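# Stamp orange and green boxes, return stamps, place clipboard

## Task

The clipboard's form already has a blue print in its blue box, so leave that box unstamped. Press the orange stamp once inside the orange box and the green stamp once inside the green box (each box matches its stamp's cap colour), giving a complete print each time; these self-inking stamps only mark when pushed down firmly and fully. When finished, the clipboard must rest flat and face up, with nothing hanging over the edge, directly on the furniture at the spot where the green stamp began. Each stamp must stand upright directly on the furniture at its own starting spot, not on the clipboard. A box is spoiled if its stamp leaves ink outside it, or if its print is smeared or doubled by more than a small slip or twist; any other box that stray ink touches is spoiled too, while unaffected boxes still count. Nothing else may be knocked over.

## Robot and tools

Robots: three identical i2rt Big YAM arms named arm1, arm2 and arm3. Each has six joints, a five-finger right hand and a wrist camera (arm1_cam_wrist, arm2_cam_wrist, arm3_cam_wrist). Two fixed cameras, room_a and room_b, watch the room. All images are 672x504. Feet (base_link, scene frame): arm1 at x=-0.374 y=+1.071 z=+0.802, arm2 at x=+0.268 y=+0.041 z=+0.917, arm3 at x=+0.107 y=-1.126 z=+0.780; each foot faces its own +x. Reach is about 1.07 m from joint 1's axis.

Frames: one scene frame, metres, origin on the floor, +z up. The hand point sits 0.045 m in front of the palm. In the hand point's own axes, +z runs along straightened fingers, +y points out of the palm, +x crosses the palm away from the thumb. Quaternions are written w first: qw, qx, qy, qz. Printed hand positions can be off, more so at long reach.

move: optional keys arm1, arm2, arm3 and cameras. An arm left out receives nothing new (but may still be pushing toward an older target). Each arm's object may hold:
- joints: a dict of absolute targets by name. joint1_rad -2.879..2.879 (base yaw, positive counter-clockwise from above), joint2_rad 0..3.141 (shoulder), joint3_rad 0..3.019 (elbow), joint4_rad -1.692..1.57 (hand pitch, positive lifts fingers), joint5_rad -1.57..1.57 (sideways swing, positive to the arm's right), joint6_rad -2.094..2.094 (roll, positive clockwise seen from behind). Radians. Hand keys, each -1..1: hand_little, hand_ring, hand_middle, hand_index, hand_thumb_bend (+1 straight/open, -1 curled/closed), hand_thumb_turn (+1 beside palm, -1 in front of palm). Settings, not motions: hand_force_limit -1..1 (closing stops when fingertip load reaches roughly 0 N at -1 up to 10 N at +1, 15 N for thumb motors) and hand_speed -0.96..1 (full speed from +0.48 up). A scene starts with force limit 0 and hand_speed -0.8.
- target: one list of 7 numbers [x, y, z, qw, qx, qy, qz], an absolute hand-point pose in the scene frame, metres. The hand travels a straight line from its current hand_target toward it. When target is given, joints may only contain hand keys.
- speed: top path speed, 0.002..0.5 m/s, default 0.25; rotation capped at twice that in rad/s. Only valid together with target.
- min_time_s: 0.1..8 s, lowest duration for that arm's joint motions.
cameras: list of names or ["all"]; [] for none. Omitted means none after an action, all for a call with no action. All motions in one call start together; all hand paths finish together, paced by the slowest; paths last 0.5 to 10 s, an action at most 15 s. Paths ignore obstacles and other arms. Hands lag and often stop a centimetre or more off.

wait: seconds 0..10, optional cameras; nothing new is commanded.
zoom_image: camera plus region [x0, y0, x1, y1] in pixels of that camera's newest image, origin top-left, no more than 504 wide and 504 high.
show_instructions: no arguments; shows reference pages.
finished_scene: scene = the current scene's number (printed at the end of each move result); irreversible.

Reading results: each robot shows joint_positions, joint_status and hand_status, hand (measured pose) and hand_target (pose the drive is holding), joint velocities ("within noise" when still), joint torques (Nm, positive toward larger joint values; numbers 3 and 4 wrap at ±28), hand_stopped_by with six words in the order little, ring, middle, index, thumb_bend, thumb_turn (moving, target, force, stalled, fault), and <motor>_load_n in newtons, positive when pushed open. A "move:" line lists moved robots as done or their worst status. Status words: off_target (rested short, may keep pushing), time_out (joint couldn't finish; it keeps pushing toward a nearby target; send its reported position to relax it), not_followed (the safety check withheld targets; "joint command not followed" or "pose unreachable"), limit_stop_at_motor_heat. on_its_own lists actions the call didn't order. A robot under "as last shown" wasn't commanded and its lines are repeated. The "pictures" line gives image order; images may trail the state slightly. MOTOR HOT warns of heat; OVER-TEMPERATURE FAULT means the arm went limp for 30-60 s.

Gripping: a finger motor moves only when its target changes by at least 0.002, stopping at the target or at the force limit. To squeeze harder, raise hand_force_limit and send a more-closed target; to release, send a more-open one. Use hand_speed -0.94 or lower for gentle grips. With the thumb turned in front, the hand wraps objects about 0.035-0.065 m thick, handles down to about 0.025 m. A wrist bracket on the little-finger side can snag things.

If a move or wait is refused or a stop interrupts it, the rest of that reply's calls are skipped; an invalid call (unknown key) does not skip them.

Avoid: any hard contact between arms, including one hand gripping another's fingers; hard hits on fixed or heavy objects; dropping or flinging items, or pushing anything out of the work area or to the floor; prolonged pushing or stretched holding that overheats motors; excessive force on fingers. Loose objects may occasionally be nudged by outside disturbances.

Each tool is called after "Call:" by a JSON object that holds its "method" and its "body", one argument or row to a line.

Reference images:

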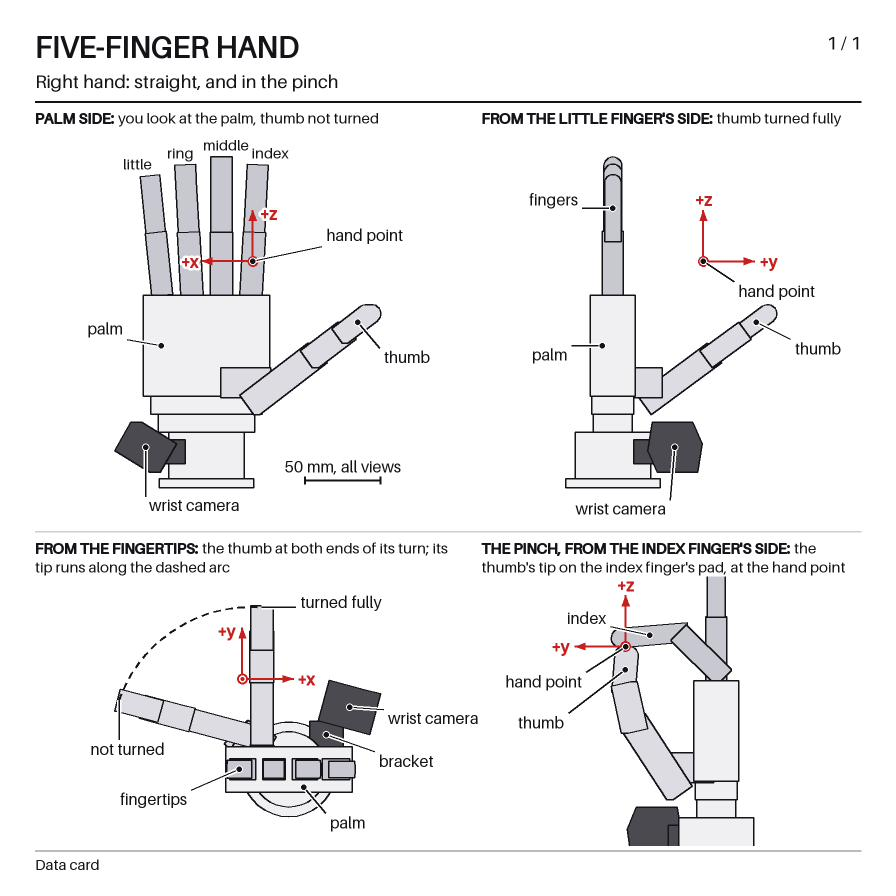

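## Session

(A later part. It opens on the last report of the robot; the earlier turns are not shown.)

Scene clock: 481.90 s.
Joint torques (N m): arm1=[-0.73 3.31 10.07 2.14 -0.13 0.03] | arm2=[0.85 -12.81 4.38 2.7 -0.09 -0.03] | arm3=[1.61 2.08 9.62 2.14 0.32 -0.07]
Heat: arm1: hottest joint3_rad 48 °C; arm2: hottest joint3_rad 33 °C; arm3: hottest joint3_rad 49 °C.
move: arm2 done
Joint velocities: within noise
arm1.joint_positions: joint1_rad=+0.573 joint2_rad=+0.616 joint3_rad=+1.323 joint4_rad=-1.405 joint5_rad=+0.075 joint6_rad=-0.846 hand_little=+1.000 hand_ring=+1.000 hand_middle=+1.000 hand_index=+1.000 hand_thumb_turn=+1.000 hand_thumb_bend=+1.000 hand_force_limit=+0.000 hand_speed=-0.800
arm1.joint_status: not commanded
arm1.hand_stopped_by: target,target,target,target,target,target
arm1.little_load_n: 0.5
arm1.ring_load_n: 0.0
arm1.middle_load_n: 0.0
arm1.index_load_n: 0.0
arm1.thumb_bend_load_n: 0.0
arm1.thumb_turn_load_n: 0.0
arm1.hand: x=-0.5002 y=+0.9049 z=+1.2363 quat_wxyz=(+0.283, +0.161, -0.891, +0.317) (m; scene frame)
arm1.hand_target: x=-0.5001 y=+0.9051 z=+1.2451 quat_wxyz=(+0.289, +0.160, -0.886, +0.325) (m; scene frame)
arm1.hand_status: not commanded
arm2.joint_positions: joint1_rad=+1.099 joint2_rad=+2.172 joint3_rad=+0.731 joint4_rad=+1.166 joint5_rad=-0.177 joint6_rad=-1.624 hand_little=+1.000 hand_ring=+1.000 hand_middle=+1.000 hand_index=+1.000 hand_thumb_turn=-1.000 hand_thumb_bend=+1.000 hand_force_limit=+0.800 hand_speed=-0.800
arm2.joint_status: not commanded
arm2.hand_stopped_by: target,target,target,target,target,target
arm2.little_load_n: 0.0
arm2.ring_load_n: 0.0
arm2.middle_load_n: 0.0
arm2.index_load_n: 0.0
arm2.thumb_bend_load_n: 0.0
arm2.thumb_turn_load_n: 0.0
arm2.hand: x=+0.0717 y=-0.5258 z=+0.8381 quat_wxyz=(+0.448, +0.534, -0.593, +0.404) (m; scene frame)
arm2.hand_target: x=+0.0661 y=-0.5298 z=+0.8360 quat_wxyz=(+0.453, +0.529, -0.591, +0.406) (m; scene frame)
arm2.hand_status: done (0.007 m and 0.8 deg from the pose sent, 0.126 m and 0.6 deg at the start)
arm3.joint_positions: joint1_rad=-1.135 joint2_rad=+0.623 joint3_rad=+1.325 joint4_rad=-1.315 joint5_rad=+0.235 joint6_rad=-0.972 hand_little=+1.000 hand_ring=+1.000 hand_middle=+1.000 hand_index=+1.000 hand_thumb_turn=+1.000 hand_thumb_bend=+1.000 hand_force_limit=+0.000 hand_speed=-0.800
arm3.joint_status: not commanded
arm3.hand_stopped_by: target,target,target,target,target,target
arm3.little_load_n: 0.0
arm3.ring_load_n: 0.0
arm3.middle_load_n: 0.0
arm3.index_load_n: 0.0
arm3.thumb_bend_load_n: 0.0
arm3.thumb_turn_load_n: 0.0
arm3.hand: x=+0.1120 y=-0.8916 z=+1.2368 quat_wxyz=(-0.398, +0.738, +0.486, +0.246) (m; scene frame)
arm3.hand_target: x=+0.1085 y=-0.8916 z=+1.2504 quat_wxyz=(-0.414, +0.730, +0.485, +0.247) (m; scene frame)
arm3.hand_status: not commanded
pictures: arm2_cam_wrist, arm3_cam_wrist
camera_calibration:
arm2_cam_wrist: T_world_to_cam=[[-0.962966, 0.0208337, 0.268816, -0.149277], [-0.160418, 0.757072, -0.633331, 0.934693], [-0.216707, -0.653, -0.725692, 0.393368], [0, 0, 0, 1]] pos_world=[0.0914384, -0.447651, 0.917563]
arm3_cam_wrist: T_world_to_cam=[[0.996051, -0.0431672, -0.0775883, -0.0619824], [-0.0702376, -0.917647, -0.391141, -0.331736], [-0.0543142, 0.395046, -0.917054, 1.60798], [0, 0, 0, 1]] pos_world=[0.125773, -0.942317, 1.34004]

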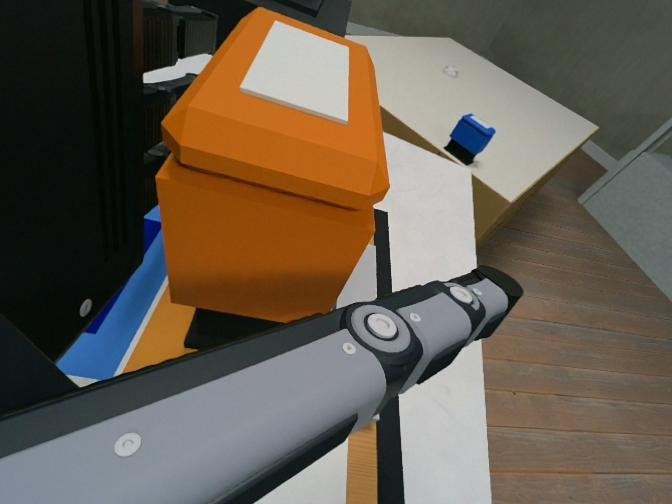

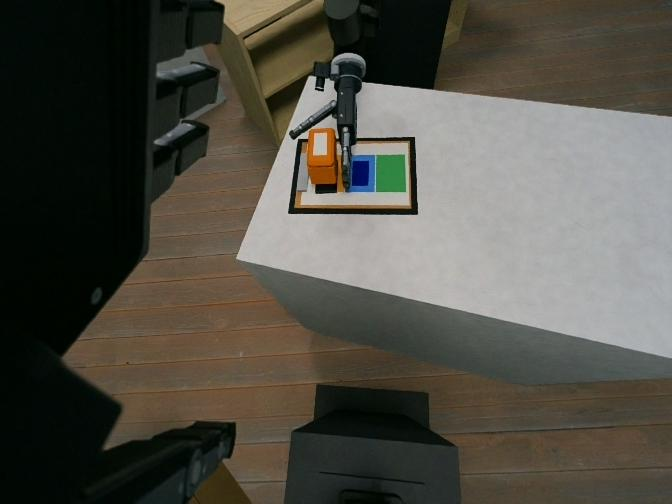

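Call:
{"method": "move", "body": {
  "arm2": {"joints": {"hand_little": 0.86, "hand_ring": 0.86, "hand_middle": 0.86, "hand_index": 0.86, "hand_force_limit": -0.7, "hand_speed": -0.9}},
  "cameras": []
}}

Call:
{"method": "move", "body": {
  "arm2": {"joints": {"hand_thumb_bend": -0.5, "hand_force_limit": -0.5, "hand_speed": -0.86}},
  "cameras": ["arm3_cam_wrist"]
}}

Call:
{"method": "zoom_image", "body": {
  "camera": "arm3_cam_wrist",
  "region": [280, 60, 440, 220]
}}

Scene clock: 488.63 s.
Joint torques (N m): arm1=[-0.5 3.96 10.3 2.02 -0.12 0.01] | arm2=[0.91 -12.86 4.37 2.69 -0.08 -0.02] | arm3=[1.61 2.14 9.63 2.15 0.32 -0.07]
Heat: arm1: hottest joint3_rad 48 °C; arm2: hottest joint3_rad 33 °C; arm3: hottest joint3_rad 49 °C.
move: arm2 done
Joint velocities: within noise
arm1, arm3: as last shown
arm1.little_load_n: 0.0
arm2.joint_positions: joint1_rad=+1.099 joint2_rad=+2.172 joint3_rad=+0.731 joint4_rad=+1.166 joint5_rad=-0.177 joint6_rad=-1.624 hand_little=+0.860 hand_ring=+0.860 hand_middle=+0.860 hand_index=+0.860 hand_thumb_turn=-1.000 hand_thumb_bend=+1.000 hand_force_limit=-0.700 hand_speed=-0.900
arm2.joint_status: all done
arm2.hand_stopped_by: target,target,target,target,target,target
arm2.little_load_n: 0.0
arm2.ring_load_n: 0.0
arm2.middle_load_n: 0.0
arm2.index_load_n: 0.0
arm2.thumb_bend_load_n: 0.0
arm2.thumb_turn_load_n: 0.0
arm2.hand: x=+0.0717 y=-0.5258 z=+0.8381 quat_wxyz=(+0.448, +0.534, -0.593, +0.404) (m; scene frame)
arm2.hand_target: x=+0.0660 y=-0.5298 z=+0.8360 quat_wxyz=(+0.453, +0.529, -0.591, +0.406) (m; scene frame)
arm2.hand_status: not commanded
pictures: none
No camera images: "cameras" was empty.

Scene clock: 494.87 s.
Joint torques (N m): arm1=[-0.85 3.6 10.02 2.14 -0.11 0.03] | arm2=[1.03 -12.86 4.37 2.7 -0.07 -0.03] | arm3=[1.61 2.14 9.65 2.15 0.32 -0.07]
Heat: arm1: hottest joint3_rad 48 °C; arm2: hottest joint3_rad 33 °C; arm3: hottest joint3_rad 49 °C.
move: arm2 off_target
Joint velocities: within noise
arm1, arm3: as last shown
arm2.joint_positions: joint1_rad=+1.098 joint2_rad=+2.172 joint3_rad=+0.731 joint4_rad=+1.166 joint5_rad=-0.177 joint6_rad=-1.624 hand_little=+0.860 hand_ring=+0.860 hand_middle=+0.860 hand_index=+0.860 hand_thumb_turn=-1.000 hand_thumb_bend=+0.286 hand_force_limit=-0.500 hand_speed=-0.860
arm2.joint_status: hand_thumb_bend off_target (ended at +0.286, target -0.500); the others done
arm2.hand_stopped_by: target,target,target,target,force,target
arm2.little_load_n: 0.0
arm2.ring_load_n: 0.0
arm2.middle_load_n: 0.0
arm2.index_load_n: 0.5
arm2.thumb_bend_load_n: 4.5
arm2.thumb_turn_load_n: 1.5
arm2.hand: x=+0.0713 y=-0.5256 z=+0.8381 quat_wxyz=(+0.448, +0.534, -0.593, +0.404) (m; scene frame)
arm2.hand_target: x=+0.0661 y=-0.5298 z=+0.8360 quat_wxyz=(+0.453, +0.529, -0.591, +0.406) (m; scene frame)
arm2.hand_status: not commanded
arm3.middle_load_n: -0.5
pictures: arm3_cam_wrist
camera_calibration:
arm3_cam_wrist: T_world_to_cam=[[0.996051, -0.0431672, -0.0775883, -0.0619824], [-0.0702376, -0.917647, -0.391141, -0.331736], [-0.0543142, 0.395046, -0.917054, 1.60798], [0, 0, 0, 1]] pos_world=[0.125773, -0.942317, 1.34004]

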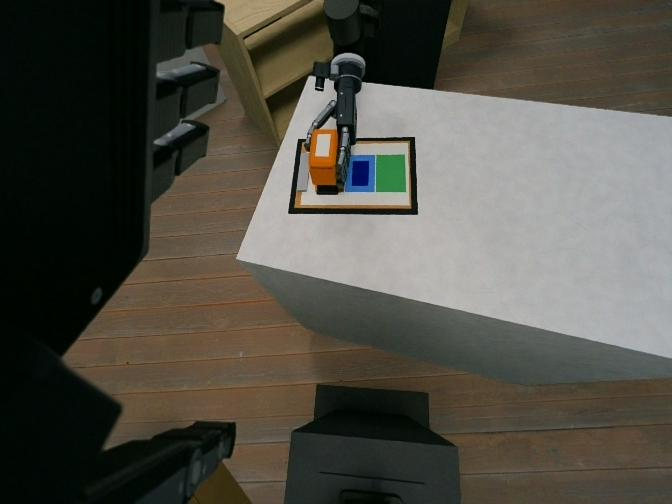

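Scaled by 3.150 from the camera's 672x504 image, which has a finer 960x720 frame.

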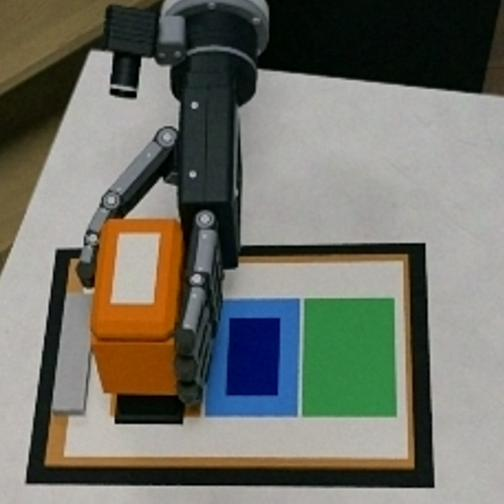

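Call:
{"method": "move", "body": {
  "arm2": {"joints": {"hand_thumb_bend": 1.0, "hand_speed": -0.7}},
  "cameras": []
}}

Call:
{"method": "move", "body": {
  "arm2": {"target": [0.085, -0.533, 0.84, 0.4534, 0.5293, -0.5909, 0.4062], "speed": 0.06, "joints": {"hand_little": 1, "hand_ring": 1, "hand_middle": 1, "hand_index": 1, "hand_speed": -0.7}},
  "cameras": []
}}

Call:
{"method": "move", "body": {
  "arm2": {"target": [0.085, -0.530, 1.0, 0.4534, 0.5293, -0.5909, 0.4062], "speed": 0.15},
  "cameras": ["arm3_cam_wrist"]
}}

Call:
{"method": "zoom_image", "body": {
  "camera": "arm3_cam_wrist",
  "region": [280, 60, 440, 220]
}}

Scene clock: 506.00 s.
Joint torques (N m): arm1=[-1.14 3.49 10.14 2.06 -0.16 0.08] | arm2=[0.91 -12.86 4.36 2.71 -0.08 -0.02] | arm3=[1.61 2.08 9.65 2.14 0.33 -0.07]
Heat: arm1: hottest joint3_rad 48 °C; arm2: hottest joint3_rad 32 °C; arm3: hottest joint3_rad 49 °C.
move: arm2 done
Joint velocities: within noise
arm1, arm3: as last shown
arm2.joint_positions: joint1_rad=+1.098 joint2_rad=+2.172 joint3_rad=+0.731 joint4_rad=+1.166 joint5_rad=-0.177 joint6_rad=-1.624 hand_little=+0.860 hand_ring=+0.860 hand_middle=+0.860 hand_index=+0.860 hand_thumb_turn=-1.000 hand_thumb_bend=+1.000 hand_force_limit=-0.500 hand_speed=-0.700
arm2.joint_status: all done
arm2.hand_stopped_by: target,target,target,target,target,target
arm2.little_load_n: 0.0
arm2.ring_load_n: 0.0
arm2.middle_load_n: 0.0
arm2.index_load_n: 0.0
arm2.thumb_bend_load_n: -0.5
arm2.thumb_turn_load_n: 0.5
arm2.hand: x=+0.0713 y=-0.5256 z=+0.8381 quat_wxyz=(+0.448, +0.534, -0.593, +0.404) (m; scene frame)
arm2.hand_target: x=+0.0661 y=-0.5298 z=+0.8360 quat_wxyz=(+0.453, +0.529, -0.591, +0.406) (m; scene frame)
arm2.hand_status: not commanded
arm3.middle_load_n: 0.0
pictures: none
No camera images: "cameras" was empty.

Scene clock: 507.07 s.
Joint torques (N m): arm1=[-1.03 3.55 10.02 2.21 -0.17 0.02] | arm2=[2.08 -13.86 3.49 2.65 0.15 0.09] | arm3=[1.61 2.08 9.63 2.17 0.32 -0.06]
Heat: arm1: hottest joint3_rad 48 °C; arm2: hottest joint3_rad 32 °C; arm3: hottest joint3_rad 49 °C.
move: arm2 done
Joint velocities: within noise
arm1, arm3: as last shown
arm2.joint_positions: joint1_rad=+1.130 joint2_rad=+2.172 joint3_rad=+0.731 joint4_rad=+1.166 joint5_rad=-0.139 joint6_rad=-1.622 hand_little=+1.000 hand_ring=+1.000 hand_middle=+1.000 hand_index=+1.000 hand_thumb_turn=-1.000 hand_thumb_bend=+1.000 hand_force_limit=-0.500 hand_speed=-0.700
arm2.joint_status: all done
arm2.hand_stopped_by: target,target,target,target,target,target
arm2.little_load_n: 0.0
arm2.ring_load_n: 0.0
arm2.middle_load_n: 0.0
arm2.index_load_n: 0.0
arm2.thumb_bend_load_n: -0.5
arm2.thumb_turn_load_n: 0.0
arm2.hand: x=+0.0825 y=-0.5286 z=+0.8383 quat_wxyz=(+0.451, +0.534, -0.593, +0.400) (m; scene frame)
arm2.hand_target: x=+0.0851 y=-0.5330 z=+0.8400 quat_wxyz=(+0.453, +0.529, -0.591, +0.406) (m; scene frame)
arm2.hand_status: done (0.005 m and 1.0 deg from the pose sent, 0.016 m and 0.8 deg at the start)
pictures: none
No camera images: "cameras" was empty.

Scene clock: 508.90 s.
Joint torques (N m): arm1=[-1.08 3.84 10.15 2.13 -0.1 0.03] | arm2=[2.14 -12.86 7.09 1.83 0.13 0.09] | arm3=[1.67 2.08 9.65 2.13 0.32 -0.06]
Heat: arm1: hottest joint3_rad 48 °C; arm2: hottest joint3_rad 32 °C; arm3: hottest joint3_rad 49 °C.
move: arm2 off_target
Joint velocities: within noise
arm1, arm3: as last shown
arm2.joint_positions: joint1_rad=+1.130 joint2_rad=+1.682 joint3_rad=+0.681 joint4_rad=+0.726 joint5_rad=-0.139 joint6_rad=-1.622 hand_little=+1.000 hand_ring=+1.000 hand_middle=+1.000 hand_index=+1.000 hand_thumb_turn=-1.000 hand_thumb_bend=+1.000 hand_force_limit=-0.500 hand_speed=-0.700
arm2.joint_status: not commanded
arm2.hand_stopped_by: target,target,target,target,target,target
arm2.little_load_n: 0.0
arm2.ring_load_n: 0.0
arm2.middle_load_n: 0.0
arm2.index_load_n: 0.0
arm2.thumb_bend_load_n: 0.0
arm2.thumb_turn_load_n: 0.5
arm2.hand: x=+0.0829 y=-0.5254 z=+0.9908 quat_wxyz=(+0.451, +0.534, -0.593, +0.400) (m; scene frame)
arm2.hand_target: x=+0.0851 y=-0.5300 z=+1.0001 quat_wxyz=(+0.453, +0.529, -0.591, +0.406) (m; scene frame)
arm2.hand_status: off_target (0.011 m and 1.0 deg from the pose sent, 0.162 m and 1.0 deg at the start)
pictures: arm3_cam_wrist
camera_calibration:
arm3_cam_wrist: T_world_to_cam=[[0.996051, -0.0431672, -0.0775883, -0.0619824], [-0.0702376, -0.917647, -0.391141, -0.331736], [-0.0543142, 0.395046, -0.917054, 1.60798], [0, 0, 0, 1]] pos_world=[0.125773, -0.942317, 1.34004]

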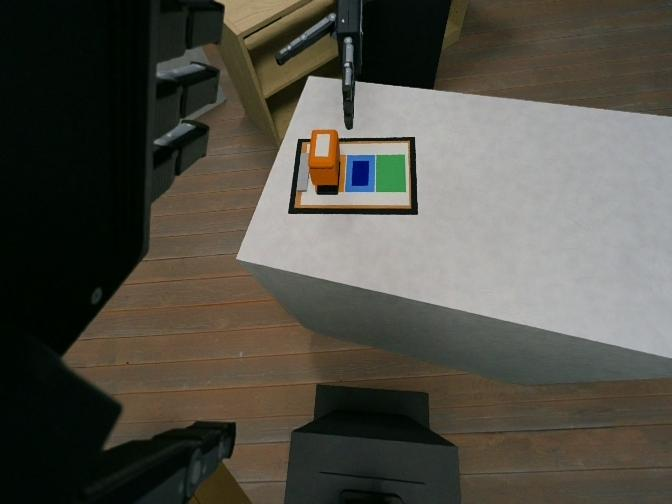

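Scaled by 3.150 from the camera's 672x504 image, which has a finer 960x720 frame.

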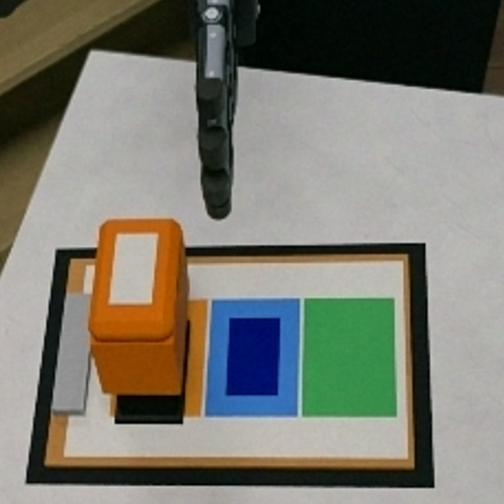

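Call:
{"method": "move", "body": {
  "arm2": {"target": [0.054, -0.510, 0.985, 0, -0.682, 0.7314, 0], "speed": 0.2, "joints": {"hand_thumb_turn": 1.0, "hand_thumb_bend": 1.0, "hand_little": -1, "hand_ring": -1, "hand_middle": -1, "hand_index": -1, "hand_speed": -0.2, "hand_force_limit": 0.0}},
  "cameras": ["arm3_cam_wrist", "arm2_cam_wrist", "room_b"]
}}

Call:
{"method": "zoom_image", "body": {
  "camera": "arm3_cam_wrist",
  "region": [270, 30, 450, 210]
}}

Scene clock: 528.97 s.
Joint torques (N m): arm1=[-0.97 3.49 10.28 2.15 -0.14 0.01] | arm2=[1.49 -16.09 11.64 0.17 0.22 -0.11] | arm3=[1.61 2.08 9.63 2.15 0.32 -0.06]
Heat: arm1: hottest joint3_rad 48 °C; arm2: hottest joint3_rad 33 °C; arm3: hottest joint3_rad 49 °C.
move: arm2 off_target
Joint velocities: within noise
arm1, arm3: as last shown
arm2.joint_positions: joint1_rad=+1.130 joint2_rad=+1.966 joint3_rad=+1.660 joint4_rad=-1.266 joint5_rad=+0.000 joint6_rad=-1.749 hand_little=-1.000 hand_ring=-1.000 hand_middle=-1.000 hand_index=-1.000 hand_thumb_turn=+1.000 hand_thumb_bend=+1.000 hand_force_limit=+0.000 hand_speed=-0.200
arm2.joint_status: all done
arm2.hand_stopped_by: target,target,target,target,target,target
arm2.little_load_n: 0.0
arm2.ring_load_n: 0.0
arm2.middle_load_n: 0.0
arm2.index_load_n: 0.0
arm2.thumb_bend_load_n: 0.0
arm2.thumb_turn_load_n: 0.0
arm2.hand: x=+0.0586 y=-0.4977 z=+0.9846 quat_wxyz=(-0.004, +0.678, -0.735, -0.001) (m; scene frame)
arm2.hand_target: x=+0.0542 y=-0.5097 z=+0.9851 quat_wxyz=(+0.000, +0.682, -0.731, +0.000) (m; scene frame)
arm2.hand_status: off_target (0.013 m and 0.7 deg from the pose sent, 0.033 m and 74.2 deg at the start)
pictures: arm2_cam_wrist, arm3_cam_wrist, room_b
camera_calibration:
arm2_cam_wrist: T_world_to_cam=[[-0.979145, -0.202949, -0.00929386, -0.0385238], [-0.175608, 0.822459, 0.541038, -0.118662], [-0.10216, 0.531387, -0.840947, 1.21142], [0, 0, 0, 1]] pos_world=[0.0651996, -0.553956, 1.08258]
arm3_cam_wrist: T_world_to_cam=[[0.996051, -0.0431672, -0.0775883, -0.0619824], [-0.0702376, -0.917647, -0.391141, -0.331736], [-0.0543142, 0.395046, -0.917054, 1.60798], [0, 0, 0, 1]] pos_world=[0.125773, -0.942317, 1.34004]

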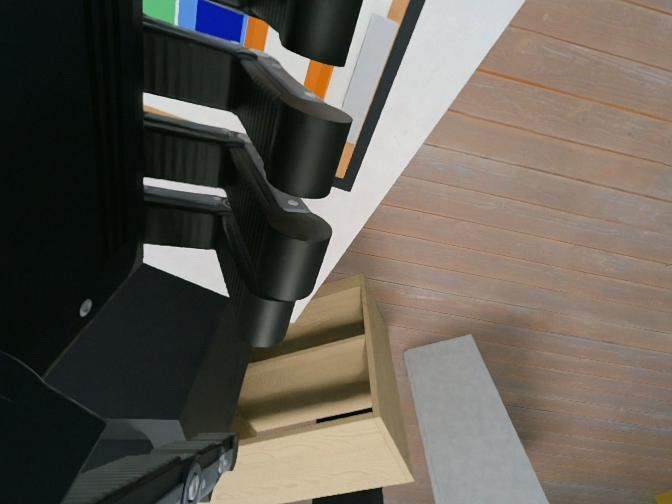

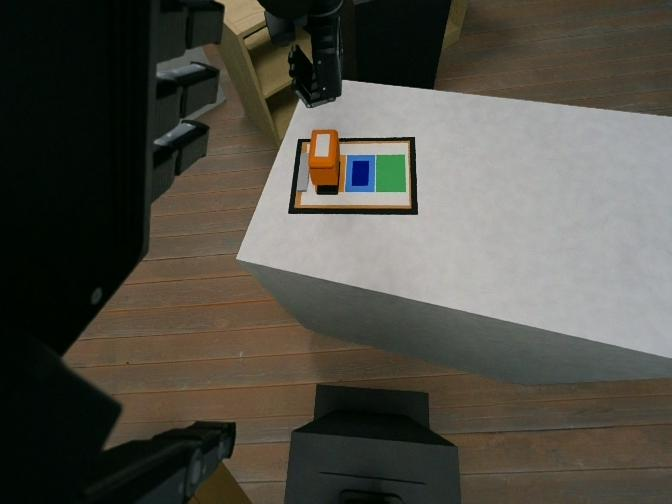

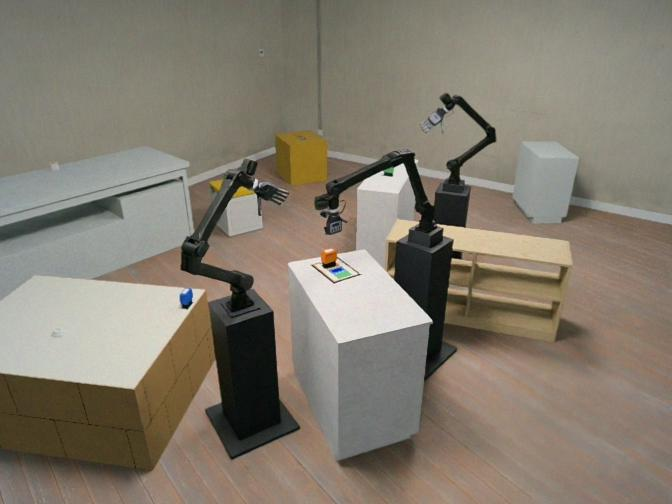

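Scaled by 2.800 from the camera's 672x504 image, which has a finer 960x720 frame.

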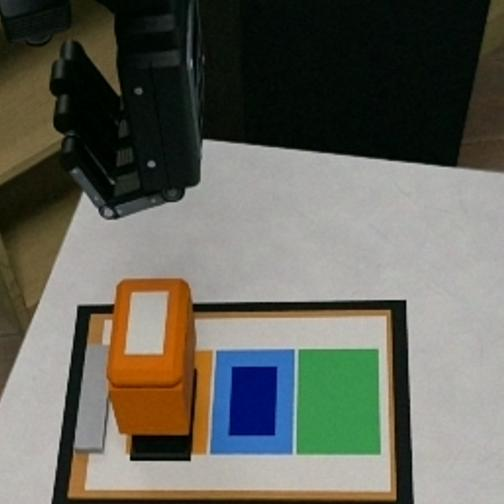

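Call:
{"method": "move", "body": {
  "cameras": ["all"]
}}

Scene clock: 560.40 s.
Joint torques (N m): arm1=[-0.73 2.96 10.1 2.21 -0.14 0.03] | arm2=[1.55 -16.09 11.64 0.25 0.22 -0.12] | arm3=[1.67 2.14 9.62 2.13 0.32 -0.06]
Heat: arm1: hottest joint3_rad 48 °C; arm2: hottest joint3_rad 38 °C; arm3: hottest joint3_rad 49 °C.
Joint velocities: within noise
arm1.joint_positions: joint1_rad=+0.573 joint2_rad=+0.616 joint3_rad=+1.323 joint4_rad=-1.405 joint5_rad=+0.075 joint6_rad=-0.846 hand_little=+1.000 hand_ring=+1.000 hand_middle=+1.000 hand_index=+1.000 hand_thumb_turn=+1.000 hand_thumb_bend=+1.000 hand_force_limit=+0.000 hand_speed=-0.800
arm1.joint_status: not commanded
arm1.hand_stopped_by: target,target,target,target,target,target
arm1.little_load_n: 0.0
arm1.ring_load_n: 0.0
arm1.middle_load_n: 0.0
arm1.index_load_n: 0.0
arm1.thumb_bend_load_n: 0.0
arm1.thumb_turn_load_n: 0.0
arm1.hand: x=-0.5002 y=+0.9049 z=+1.2363 quat_wxyz=(+0.283, +0.161, -0.891, +0.317) (m; scene frame)
arm1.hand_target: x=-0.5001 y=+0.9051 z=+1.2451 quat_wxyz=(+0.289, +0.160, -0.886, +0.325) (m; scene frame)
arm1.hand_status: not commanded
arm2.joint_positions: joint1_rad=+1.130 joint2_rad=+1.966 joint3_rad=+1.660 joint4_rad=-1.266 joint5_rad=+0.000 joint6_rad=-1.749 hand_little=-1.000 hand_ring=-1.000 hand_middle=-1.000 hand_index=-1.000 hand_thumb_turn=+1.000 hand_thumb_bend=+1.000 hand_force_limit=+0.000 hand_speed=-0.200
arm2.joint_status: all done
arm2.hand_stopped_by: target,target,target,target,target,target
arm2.little_load_n: 0.0
arm2.ring_load_n: 0.0
arm2.middle_load_n: 0.0
arm2.index_load_n: 0.0
arm2.thumb_bend_load_n: 0.0
arm2.thumb_turn_load_n: 0.0
arm2.hand: x=+0.0586 y=-0.4977 z=+0.9846 quat_wxyz=(-0.004, +0.678, -0.735, -0.001) (m; scene frame)
arm2.hand_target: x=+0.0542 y=-0.5097 z=+0.9851 quat_wxyz=(+0.000, +0.682, -0.731, +0.000) (m; scene frame)
arm2.hand_status: off_target (0.013 m and 0.7 deg from the pose sent, 0.033 m and 74.2 deg at the start)
arm3.joint_positions: joint1_rad=-1.135 joint2_rad=+0.623 joint3_rad=+1.325 joint4_rad=-1.315 joint5_rad=+0.235 joint6_rad=-0.972 hand_little=+1.000 hand_ring=+1.000 hand_middle=+1.000 hand_index=+1.000 hand_thumb_turn=+1.000 hand_thumb_bend=+1.000 hand_force_limit=+0.000 hand_speed=-0.800
arm3.joint_status: not commanded
arm3.hand_stopped_by: target,target,target,target,target,target
arm3.little_load_n: 0.0
arm3.ring_load_n: 0.0
arm3.middle_load_n: 0.0
arm3.index_load_n: 0.0
arm3.thumb_bend_load_n: 0.0
arm3.thumb_turn_load_n: 0.0
arm3.hand: x=+0.1120 y=-0.8916 z=+1.2368 quat_wxyz=(-0.398, +0.738, +0.486, +0.246) (m; scene frame)
arm3.hand_target: x=+0.1085 y=-0.8916 z=+1.2504 quat_wxyz=(-0.414, +0.730, +0.485, +0.247) (m; scene frame)
arm3.hand_status: not commanded
pictures: arm1_cam_wrist, arm2_cam_wrist, arm3_cam_wrist, room_a, room_b
camera_calibration:
arm1_cam_wrist: T_world_to_cam=[[-0.681291, 0.670896, -0.292814, -0.584998], [0.731175, 0.604565, -0.316047, 0.214836], [-0.0350095, -0.429418, -0.902427, 1.60212], [0, 0, 0, 1]] pos_world=[-0.499547, 0.950571, 1.3424]
arm2_cam_wrist: T_world_to_cam=[[-0.979145, -0.202949, -0.00929386, -0.0385238], [-0.175608, 0.822459, 0.541038, -0.118662], [-0.10216, 0.531387, -0.840947, 1.21142], [0, 0, 0, 1]] pos_world=[0.0651996, -0.553956, 1.08258]
arm3_cam_wrist: T_world_to_cam=[[0.996051, -0.0431672, -0.0775883, -0.0619824], [-0.0702376, -0.917647, -0.391141, -0.331736], [-0.0543142, 0.395046, -0.917054, 1.60798], [0, 0, 0, 1]] pos_world=[0.125773, -0.942317, 1.34004]

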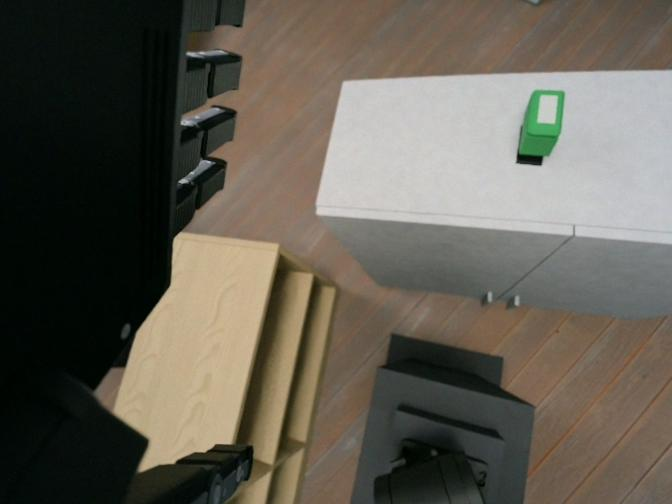

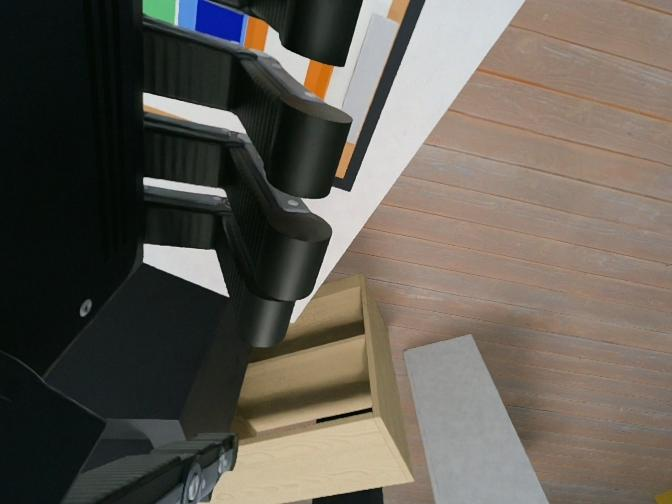

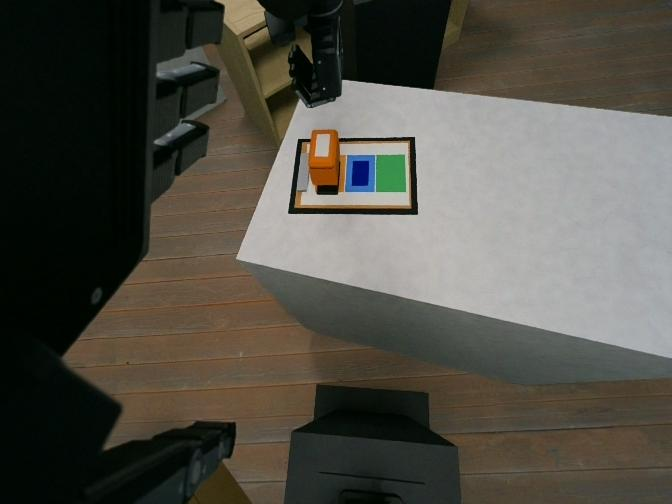

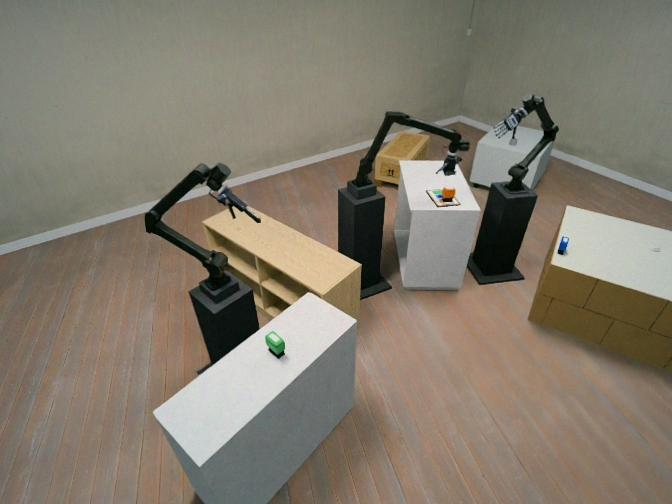

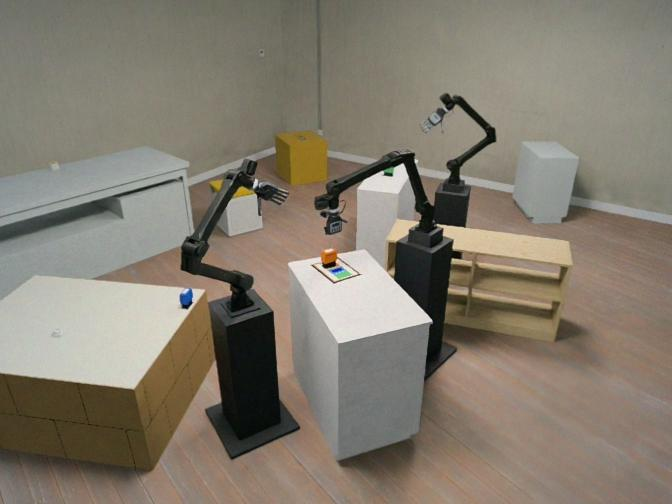

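Call:
{"method": "move", "body": {
  "arm2": {"target": [0.050, -0.520, 0.915, 0, 0.682, -0.7314, 0], "speed": 0.1},
  "cameras": ["arm3_cam_wrist", "arm2_cam_wrist", "room_b"]
}}

Call:
{"method": "zoom_image", "body": {
  "camera": "arm3_cam_wrist",
  "region": [240, 60, 440, 220]
}}

Scene clock: 567.87 s.
Joint torques (N m): arm1=[-0.44 3.19 10.03 2.17 -0.1 -0.01] | arm2=[1.44 -17.14 8.03 0.87 0.21 -0.12] | arm3=[1.61 2.08 9.65 2.15 0.32 -0.06]
Heat: arm1: hottest joint3_rad 48 °C; arm2: hottest joint3_rad 38 °C; arm3: hottest joint3_rad 49 °C.
move: arm2 off_target
Joint velocities: within noise
arm1, arm3: as last shown
arm1.thumb_turn_load_n: -0.5
arm2.joint_positions: joint1_rad=+1.130 joint2_rad=+2.063 joint3_rad=+1.660 joint4_rad=-1.149 joint5_rad=+0.000 joint6_rad=-1.750 hand_little=-1.000 hand_ring=-1.000 hand_middle=-1.000 hand_index=-1.000 hand_thumb_turn=+1.000 hand_thumb_bend=+1.000 hand_force_limit=+0.000 hand_speed=-0.200
arm2.joint_status: not commanded
arm2.hand_stopped_by: target,target,target,target,target,target
arm2.little_load_n: 0.0
arm2.ring_load_n: 0.0
arm2.middle_load_n: 0.0
arm2.index_load_n: 0.5
arm2.thumb_bend_load_n: 0.0
arm2.thumb_turn_load_n: 0.0
arm2.hand: x=+0.0529 y=-0.5196 z=+0.9278 quat_wxyz=(+0.005, +0.679, -0.734, +0.005) (m; scene frame)
arm2.hand_target: x=+0.0501 y=-0.5198 z=+0.9152 quat_wxyz=(+0.000, +0.682, -0.731, +0.000) (m; scene frame)
arm2.hand_status: off_target (0.013 m and 0.9 deg from the pose sent, 0.074 m and 0.8 deg at the start)
pictures: arm2_cam_wrist, arm3_cam_wrist, room_b
camera_calibration:
arm2_cam_wrist: T_world_to_cam=[[-0.978792, -0.204855, 0.000160043, -0.0588256], [-0.174157, 0.83253, 0.525893, -0.0516483], [-0.107865, 0.514712, -0.850551, 1.17526], [0, 0, 0, 1]] pos_world=[0.0601961, -0.57397, 1.02679]
arm3_cam_wrist: T_world_to_cam=[[0.996051, -0.0431672, -0.0775883, -0.0619824], [-0.0702376, -0.917647, -0.391141, -0.331736], [-0.0543142, 0.395046, -0.917054, 1.60798], [0, 0, 0, 1]] pos_world=[0.125773, -0.942317, 1.34004]

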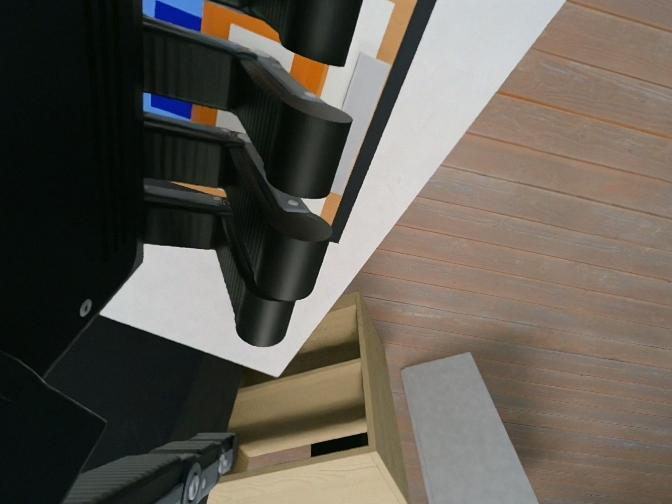

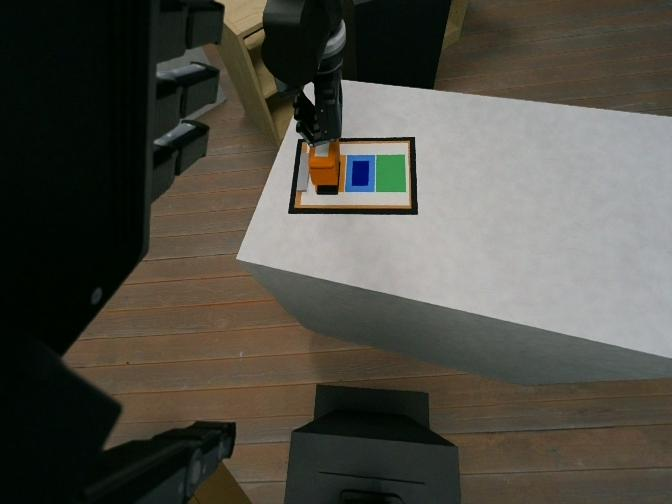

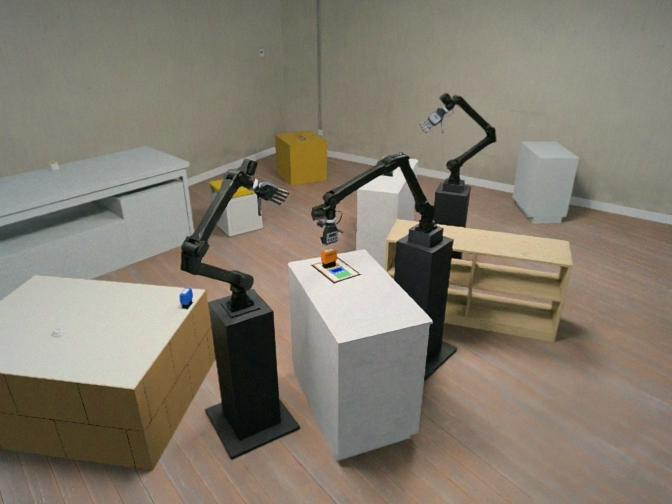

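Scaled by 2.520 from the camera's 672x504 image, which has a finer 960x720 frame.

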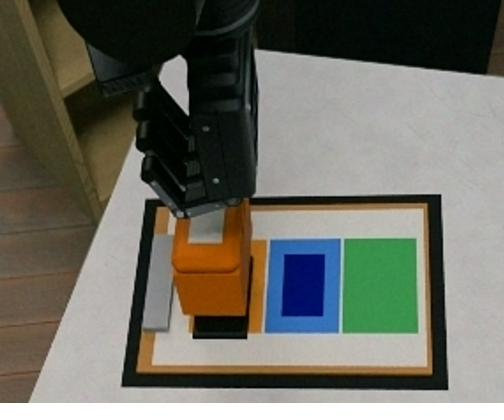

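Call:
{"method": "move", "body": {
  "arm2": {"target": [0.051, -0.508, 0.890, 0, 0.682, -0.7314, 0], "speed": 0.06},
  "cameras": ["arm3_cam_wrist"]
}}

Call:
{"method": "zoom_image", "body": {
  "camera": "arm3_cam_wrist",
  "region": [240, 60, 440, 220]
}}

Scene clock: 577.77 s.
Joint torques (N m): arm1=[-1.08 3.66 10.18 2.18 -0.13 0.04] | arm2=[0.97 -16.67 7.64 0.88 0.21 -0.12] | arm3=[1.61 2.14 9.63 2.14 0.32 -0.06]
Heat: arm1: hottest joint3_rad 48 °C; arm2: hottest joint3_rad 38 °C; arm3: hottest joint3_rad 49 °C.
move: arm2 off_target
Joint velocities: within noise
arm1, arm3: as last shown
arm1.thumb_turn_load_n: 0.0
arm2.joint_positions: joint1_rad=+1.130 joint2_rad=+2.063 joint3_rad=+1.591 joint4_rad=-1.078 joint5_rad=+0.000 joint6_rad=-1.754 hand_little=-1.000 hand_ring=-1.000 hand_middle=-1.000 hand_index=-1.000 hand_thumb_turn=+1.000 hand_thumb_bend=+1.000 hand_force_limit=+0.000 hand_speed=-0.200
arm2.joint_status: not commanded
arm2.hand_stopped_by: target,target,target,target,target,target
arm2.little_load_n: 0.0
arm2.ring_load_n: 0.5
arm2.middle_load_n: 0.0
arm2.index_load_n: 0.0
arm2.thumb_bend_load_n: 0.0
arm2.thumb_turn_load_n: 0.0
arm2.hand: x=+0.0555 y=-0.5097 z=+0.9040 quat_wxyz=(+0.006, +0.680, -0.733, +0.005) (m; scene frame)
arm2.hand_target: x=+0.0512 y=-0.5077 z=+0.8903 quat_wxyz=(+0.000, +0.682, -0.731, +0.000) (m; scene frame)
arm2.hand_status: off_target (0.015 m and 1.0 deg from the pose sent, 0.039 m and 0.9 deg at the start)
pictures: arm3_cam_wrist
camera_calibration:
arm3_cam_wrist: T_world_to_cam=[[0.996051, -0.0431672, -0.0775883, -0.0619824], [-0.0702376, -0.917647, -0.391141, -0.331736], [-0.0543142, 0.395046, -0.917054, 1.60798], [0, 0, 0, 1]] pos_world=[0.125773, -0.942317, 1.34004]

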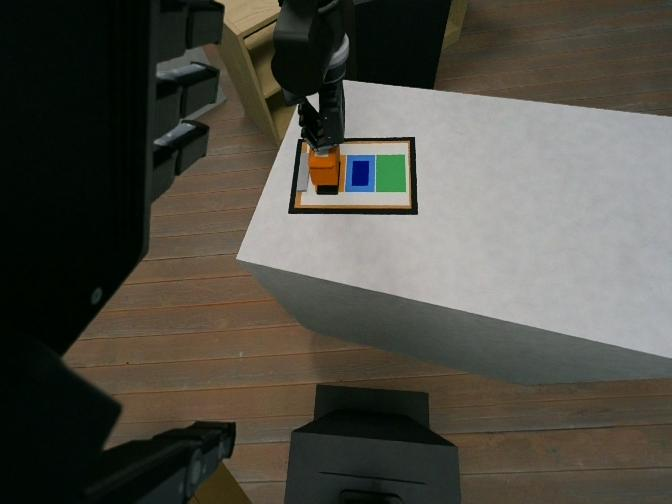

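Scaled by 2.520 from the camera's 672x504 image, which has a finer 960x720 frame.

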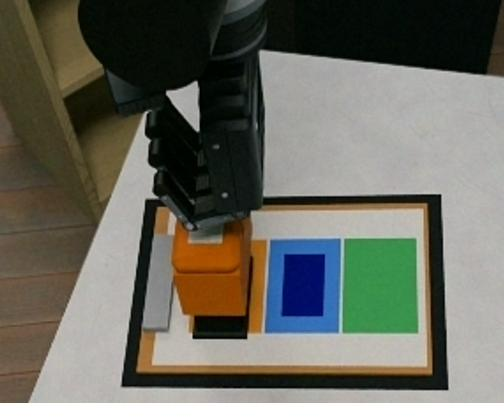

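Call:
{"method": "move", "body": {
  "arm2": {"target": [0.050, -0.507, 0.865, 0, 0.682, -0.7314, 0], "speed": 0.05},
  "cameras": ["arm3_cam_wrist"]
}}

Call:
{"method": "zoom_image", "body": {
  "camera": "arm3_cam_wrist",
  "region": [240, 60, 440, 220]
}}

Scene clock: 585.93 s.
Joint torques (N m): arm1=[-0.97 3.02 10.09 2.17 -0.13 0] | arm2=[0.85 -16.21 7.38 0.99 0.16 -0.12] | arm3=[1.61 2.08 9.63 2.14 0.32 -0.07]
Heat: arm1: hottest joint3_rad 48 °C; arm2: hottest joint3_rad 37 °C; arm3: hottest joint3_rad 49 °C.
move: arm2 off_target
Joint velocities: within noise
arm1, arm3: as last shown
arm2.joint_positions: joint1_rad=+1.130 joint2_rad=+2.087 joint3_rad=+1.571 joint4_rad=-1.028 joint5_rad=+0.001 joint6_rad=-1.756 hand_little=-1.000 hand_ring=-1.000 hand_middle=-1.000 hand_index=-1.000 hand_thumb_turn=+1.000 hand_thumb_bend=+1.000 hand_force_limit=+0.000 hand_speed=-0.200
arm2.joint_status: not commanded
arm2.hand_stopped_by: target,target,target,target,target,target
arm2.little_load_n: -0.5
arm2.ring_load_n: -0.5
arm2.middle_load_n: 0.0
arm2.index_load_n: 0.0
arm2.thumb_bend_load_n: 0.0
arm2.thumb_turn_load_n: 0.0
arm2.hand: x=+0.0551 y=-0.5107 z=+0.8838 quat_wxyz=(+0.009, +0.681, -0.732, +0.007) (m; scene frame)
arm2.hand_target: x=+0.0504 y=-0.5065 z=+0.8654 quat_wxyz=(+0.000, +0.682, -0.731, +0.000) (m; scene frame)
arm2.hand_status: off_target (0.020 m and 1.3 deg from the pose sent, 0.039 m and 1.0 deg at the start)
pictures: arm3_cam_wrist
camera_calibration:
arm3_cam_wrist: T_world_to_cam=[[0.996051, -0.0431672, -0.0775883, -0.0619824], [-0.0702376, -0.917647, -0.391141, -0.331736], [-0.0543142, 0.395046, -0.917054, 1.60798], [0, 0, 0, 1]] pos_world=[0.125773, -0.942317, 1.34004]

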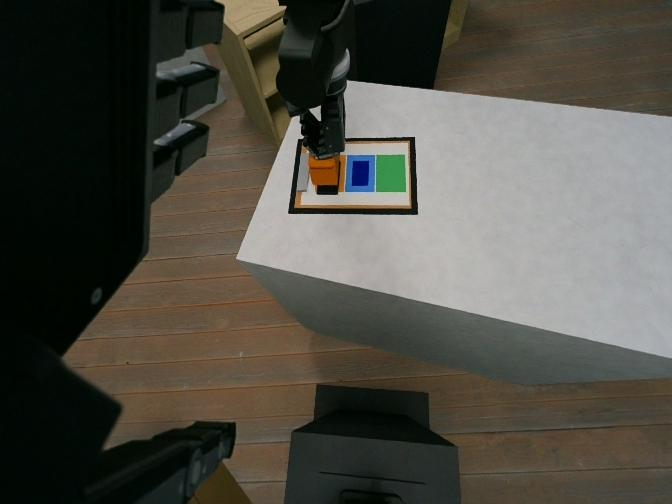

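Scaled by 2.520 from the camera's 672x504 image, which has a finer 960x720 frame.

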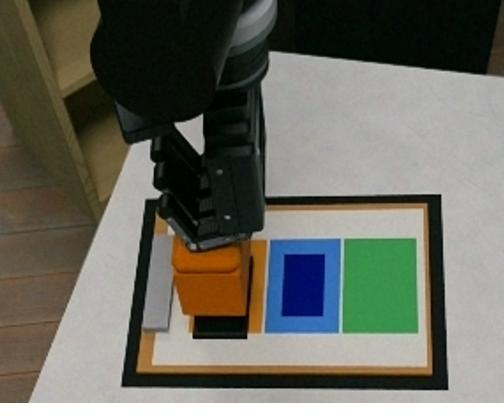

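Call:
{"method": "move", "body": {
  "arm2": {"target": [0.049, -0.506, 0.845, 0, 0.682, -0.7314, 0], "speed": 0.05},
  "cameras": ["arm3_cam_wrist"]
}}

Call:
{"method": "zoom_image", "body": {
  "camera": "arm3_cam_wrist",
  "region": [240, 60, 440, 220]
}}

Scene clock: 591.27 s.
Joint torques (N m): arm1=[-0.44 3.31 10.24 2.21 -0.1 0.02] | arm2=[0.67 -14.33 6.76 1.43 0.12 -0.14] | arm3=[1.61 2.14 9.63 2.15 0.32 -0.06]
Heat: arm1: hottest joint3_rad 48 °C; arm2: hottest joint3_rad 36 °C; arm3: hottest joint3_rad 49 °C.
move: arm2 off_target
Joint velocities: within noise
arm1, arm3: as last shown
arm2.joint_positions: joint1_rad=+1.130 joint2_rad=+2.087 joint3_rad=+1.561 joint4_rad=-0.998 joint5_rad=+0.002 joint6_rad=-1.756 hand_little=-1.000 hand_ring=-1.000 hand_middle=-1.000 hand_index=-1.000 hand_thumb_turn=+1.000 hand_thumb_bend=+1.000 hand_force_limit=+0.000 hand_speed=-0.200
arm2.joint_status: not commanded
arm2.hand_stopped_by: target,target,target,target,target,target
arm2.little_load_n: 0.0
arm2.ring_load_n: -0.5
arm2.middle_load_n: -1.0
arm2.index_load_n: 0.0
arm2.thumb_bend_load_n: 0.0
arm2.thumb_turn_load_n: 0.0
arm2.hand: x=+0.0541 y=-0.5137 z=+0.8801 quat_wxyz=(+0.017, +0.681, -0.732, +0.011) (m; scene frame)
arm2.hand_target: x=+0.0499 y=-0.5044 z=+0.8463 quat_wxyz=(+0.000, +0.682, -0.731, +0.000) (m; scene frame)
arm2.hand_status: off_target (0.036 m and 2.4 deg from the pose sent, 0.039 m and 1.3 deg at the start)
pictures: arm3_cam_wrist
camera_calibration:
arm3_cam_wrist: T_world_to_cam=[[0.996051, -0.0431672, -0.0775883, -0.0619824], [-0.0702376, -0.917647, -0.391141, -0.331736], [-0.0543142, 0.395046, -0.917054, 1.60798], [0, 0, 0, 1]] pos_world=[0.125773, -0.942317, 1.34004]

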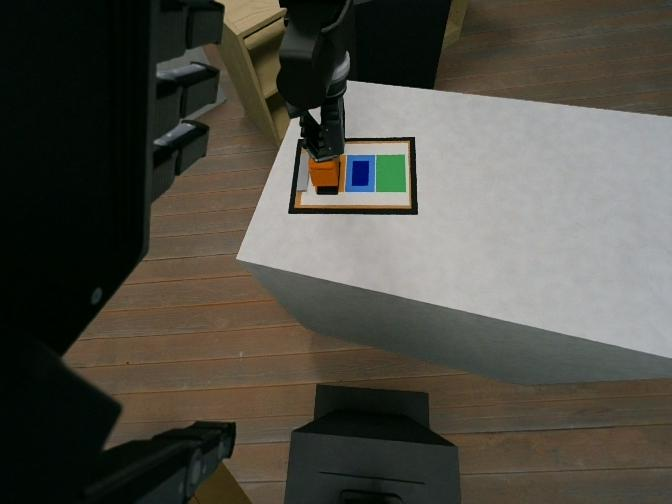

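Scaled by 2.520 from the camera's 672x504 image, which has a finer 960x720 frame.

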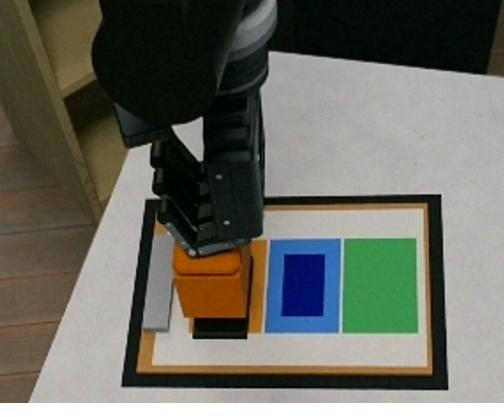

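Call:
{"method": "move", "body": {
  "arm2": {"target": [0.049, -0.502, 0.825, 0, 0.682, -0.7314, 0], "speed": 0.05},
  "cameras": ["arm3_cam_wrist"]
}}

Call:
{"method": "zoom_image", "body": {
  "camera": "arm3_cam_wrist",
  "region": [240, 60, 440, 220]
}}

Scene clock: 595.90 s.
Joint torques (N m): arm1=[-0.38 3.72 10.15 2.29 -0.14 0.04] | arm2=[0.56 -13.39 6.35 1.55 0.1 -0.16] | arm3=[1.67 2.08 9.65 2.14 0.32 -0.06]
Heat: arm1: hottest joint3_rad 48 °C; arm2: hottest joint3_rad 36 °C; arm3: hottest joint3_rad 49 °C.
move: arm2 off_target
Joint velocities: within noise
arm1, arm3: as last shown
arm2.joint_positions: joint1_rad=+1.130 joint2_rad=+2.094 joint3_rad=+1.538 joint4_rad=-0.955 joint5_rad=+0.002 joint6_rad=-1.756 hand_little=-1.000 hand_ring=-1.000 hand_middle=-1.000 hand_index=-1.000 hand_thumb_turn=+1.000 hand_thumb_bend=+1.000 hand_force_limit=+0.000 hand_speed=-0.200
arm2.joint_status: not commanded
arm2.hand_stopped_by: target,target,target,target,target,target
arm2.little_load_n: 0.0
arm2.ring_load_n: 0.0
arm2.middle_load_n: -1.5
arm2.index_load_n: -0.5
arm2.thumb_bend_load_n: 0.0
arm2.thumb_turn_load_n: 0.0
arm2.hand: x=+0.0540 y=-0.5132 z=+0.8684 quat_wxyz=(+0.023, +0.680, -0.732, +0.015) (m; scene frame)
arm2.hand_target: x=+0.0502 y=-0.4995 z=+0.8270 quat_wxyz=(+0.000, +0.682, -0.731, +0.000) (m; scene frame)
arm2.hand_status: off_target (0.045 m and 3.1 deg from the pose sent, 0.057 m and 2.4 deg at the start)
arm3.index_load_n: 0.5
pictures: arm3_cam_wrist
camera_calibration:
arm3_cam_wrist: T_world_to_cam=[[0.996051, -0.0431672, -0.0775883, -0.0619824], [-0.0702376, -0.917647, -0.391141, -0.331736], [-0.0543142, 0.395046, -0.917054, 1.60798], [0, 0, 0, 1]] pos_world=[0.125773, -0.942317, 1.34004]

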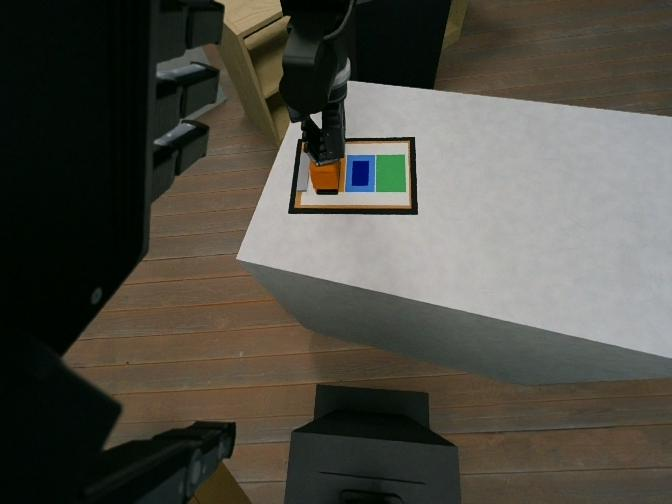

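Scaled by 2.520 from the camera's 672x504 image, which has a finer 960x720 frame.

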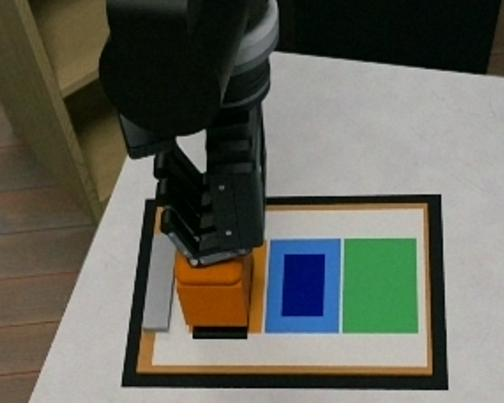

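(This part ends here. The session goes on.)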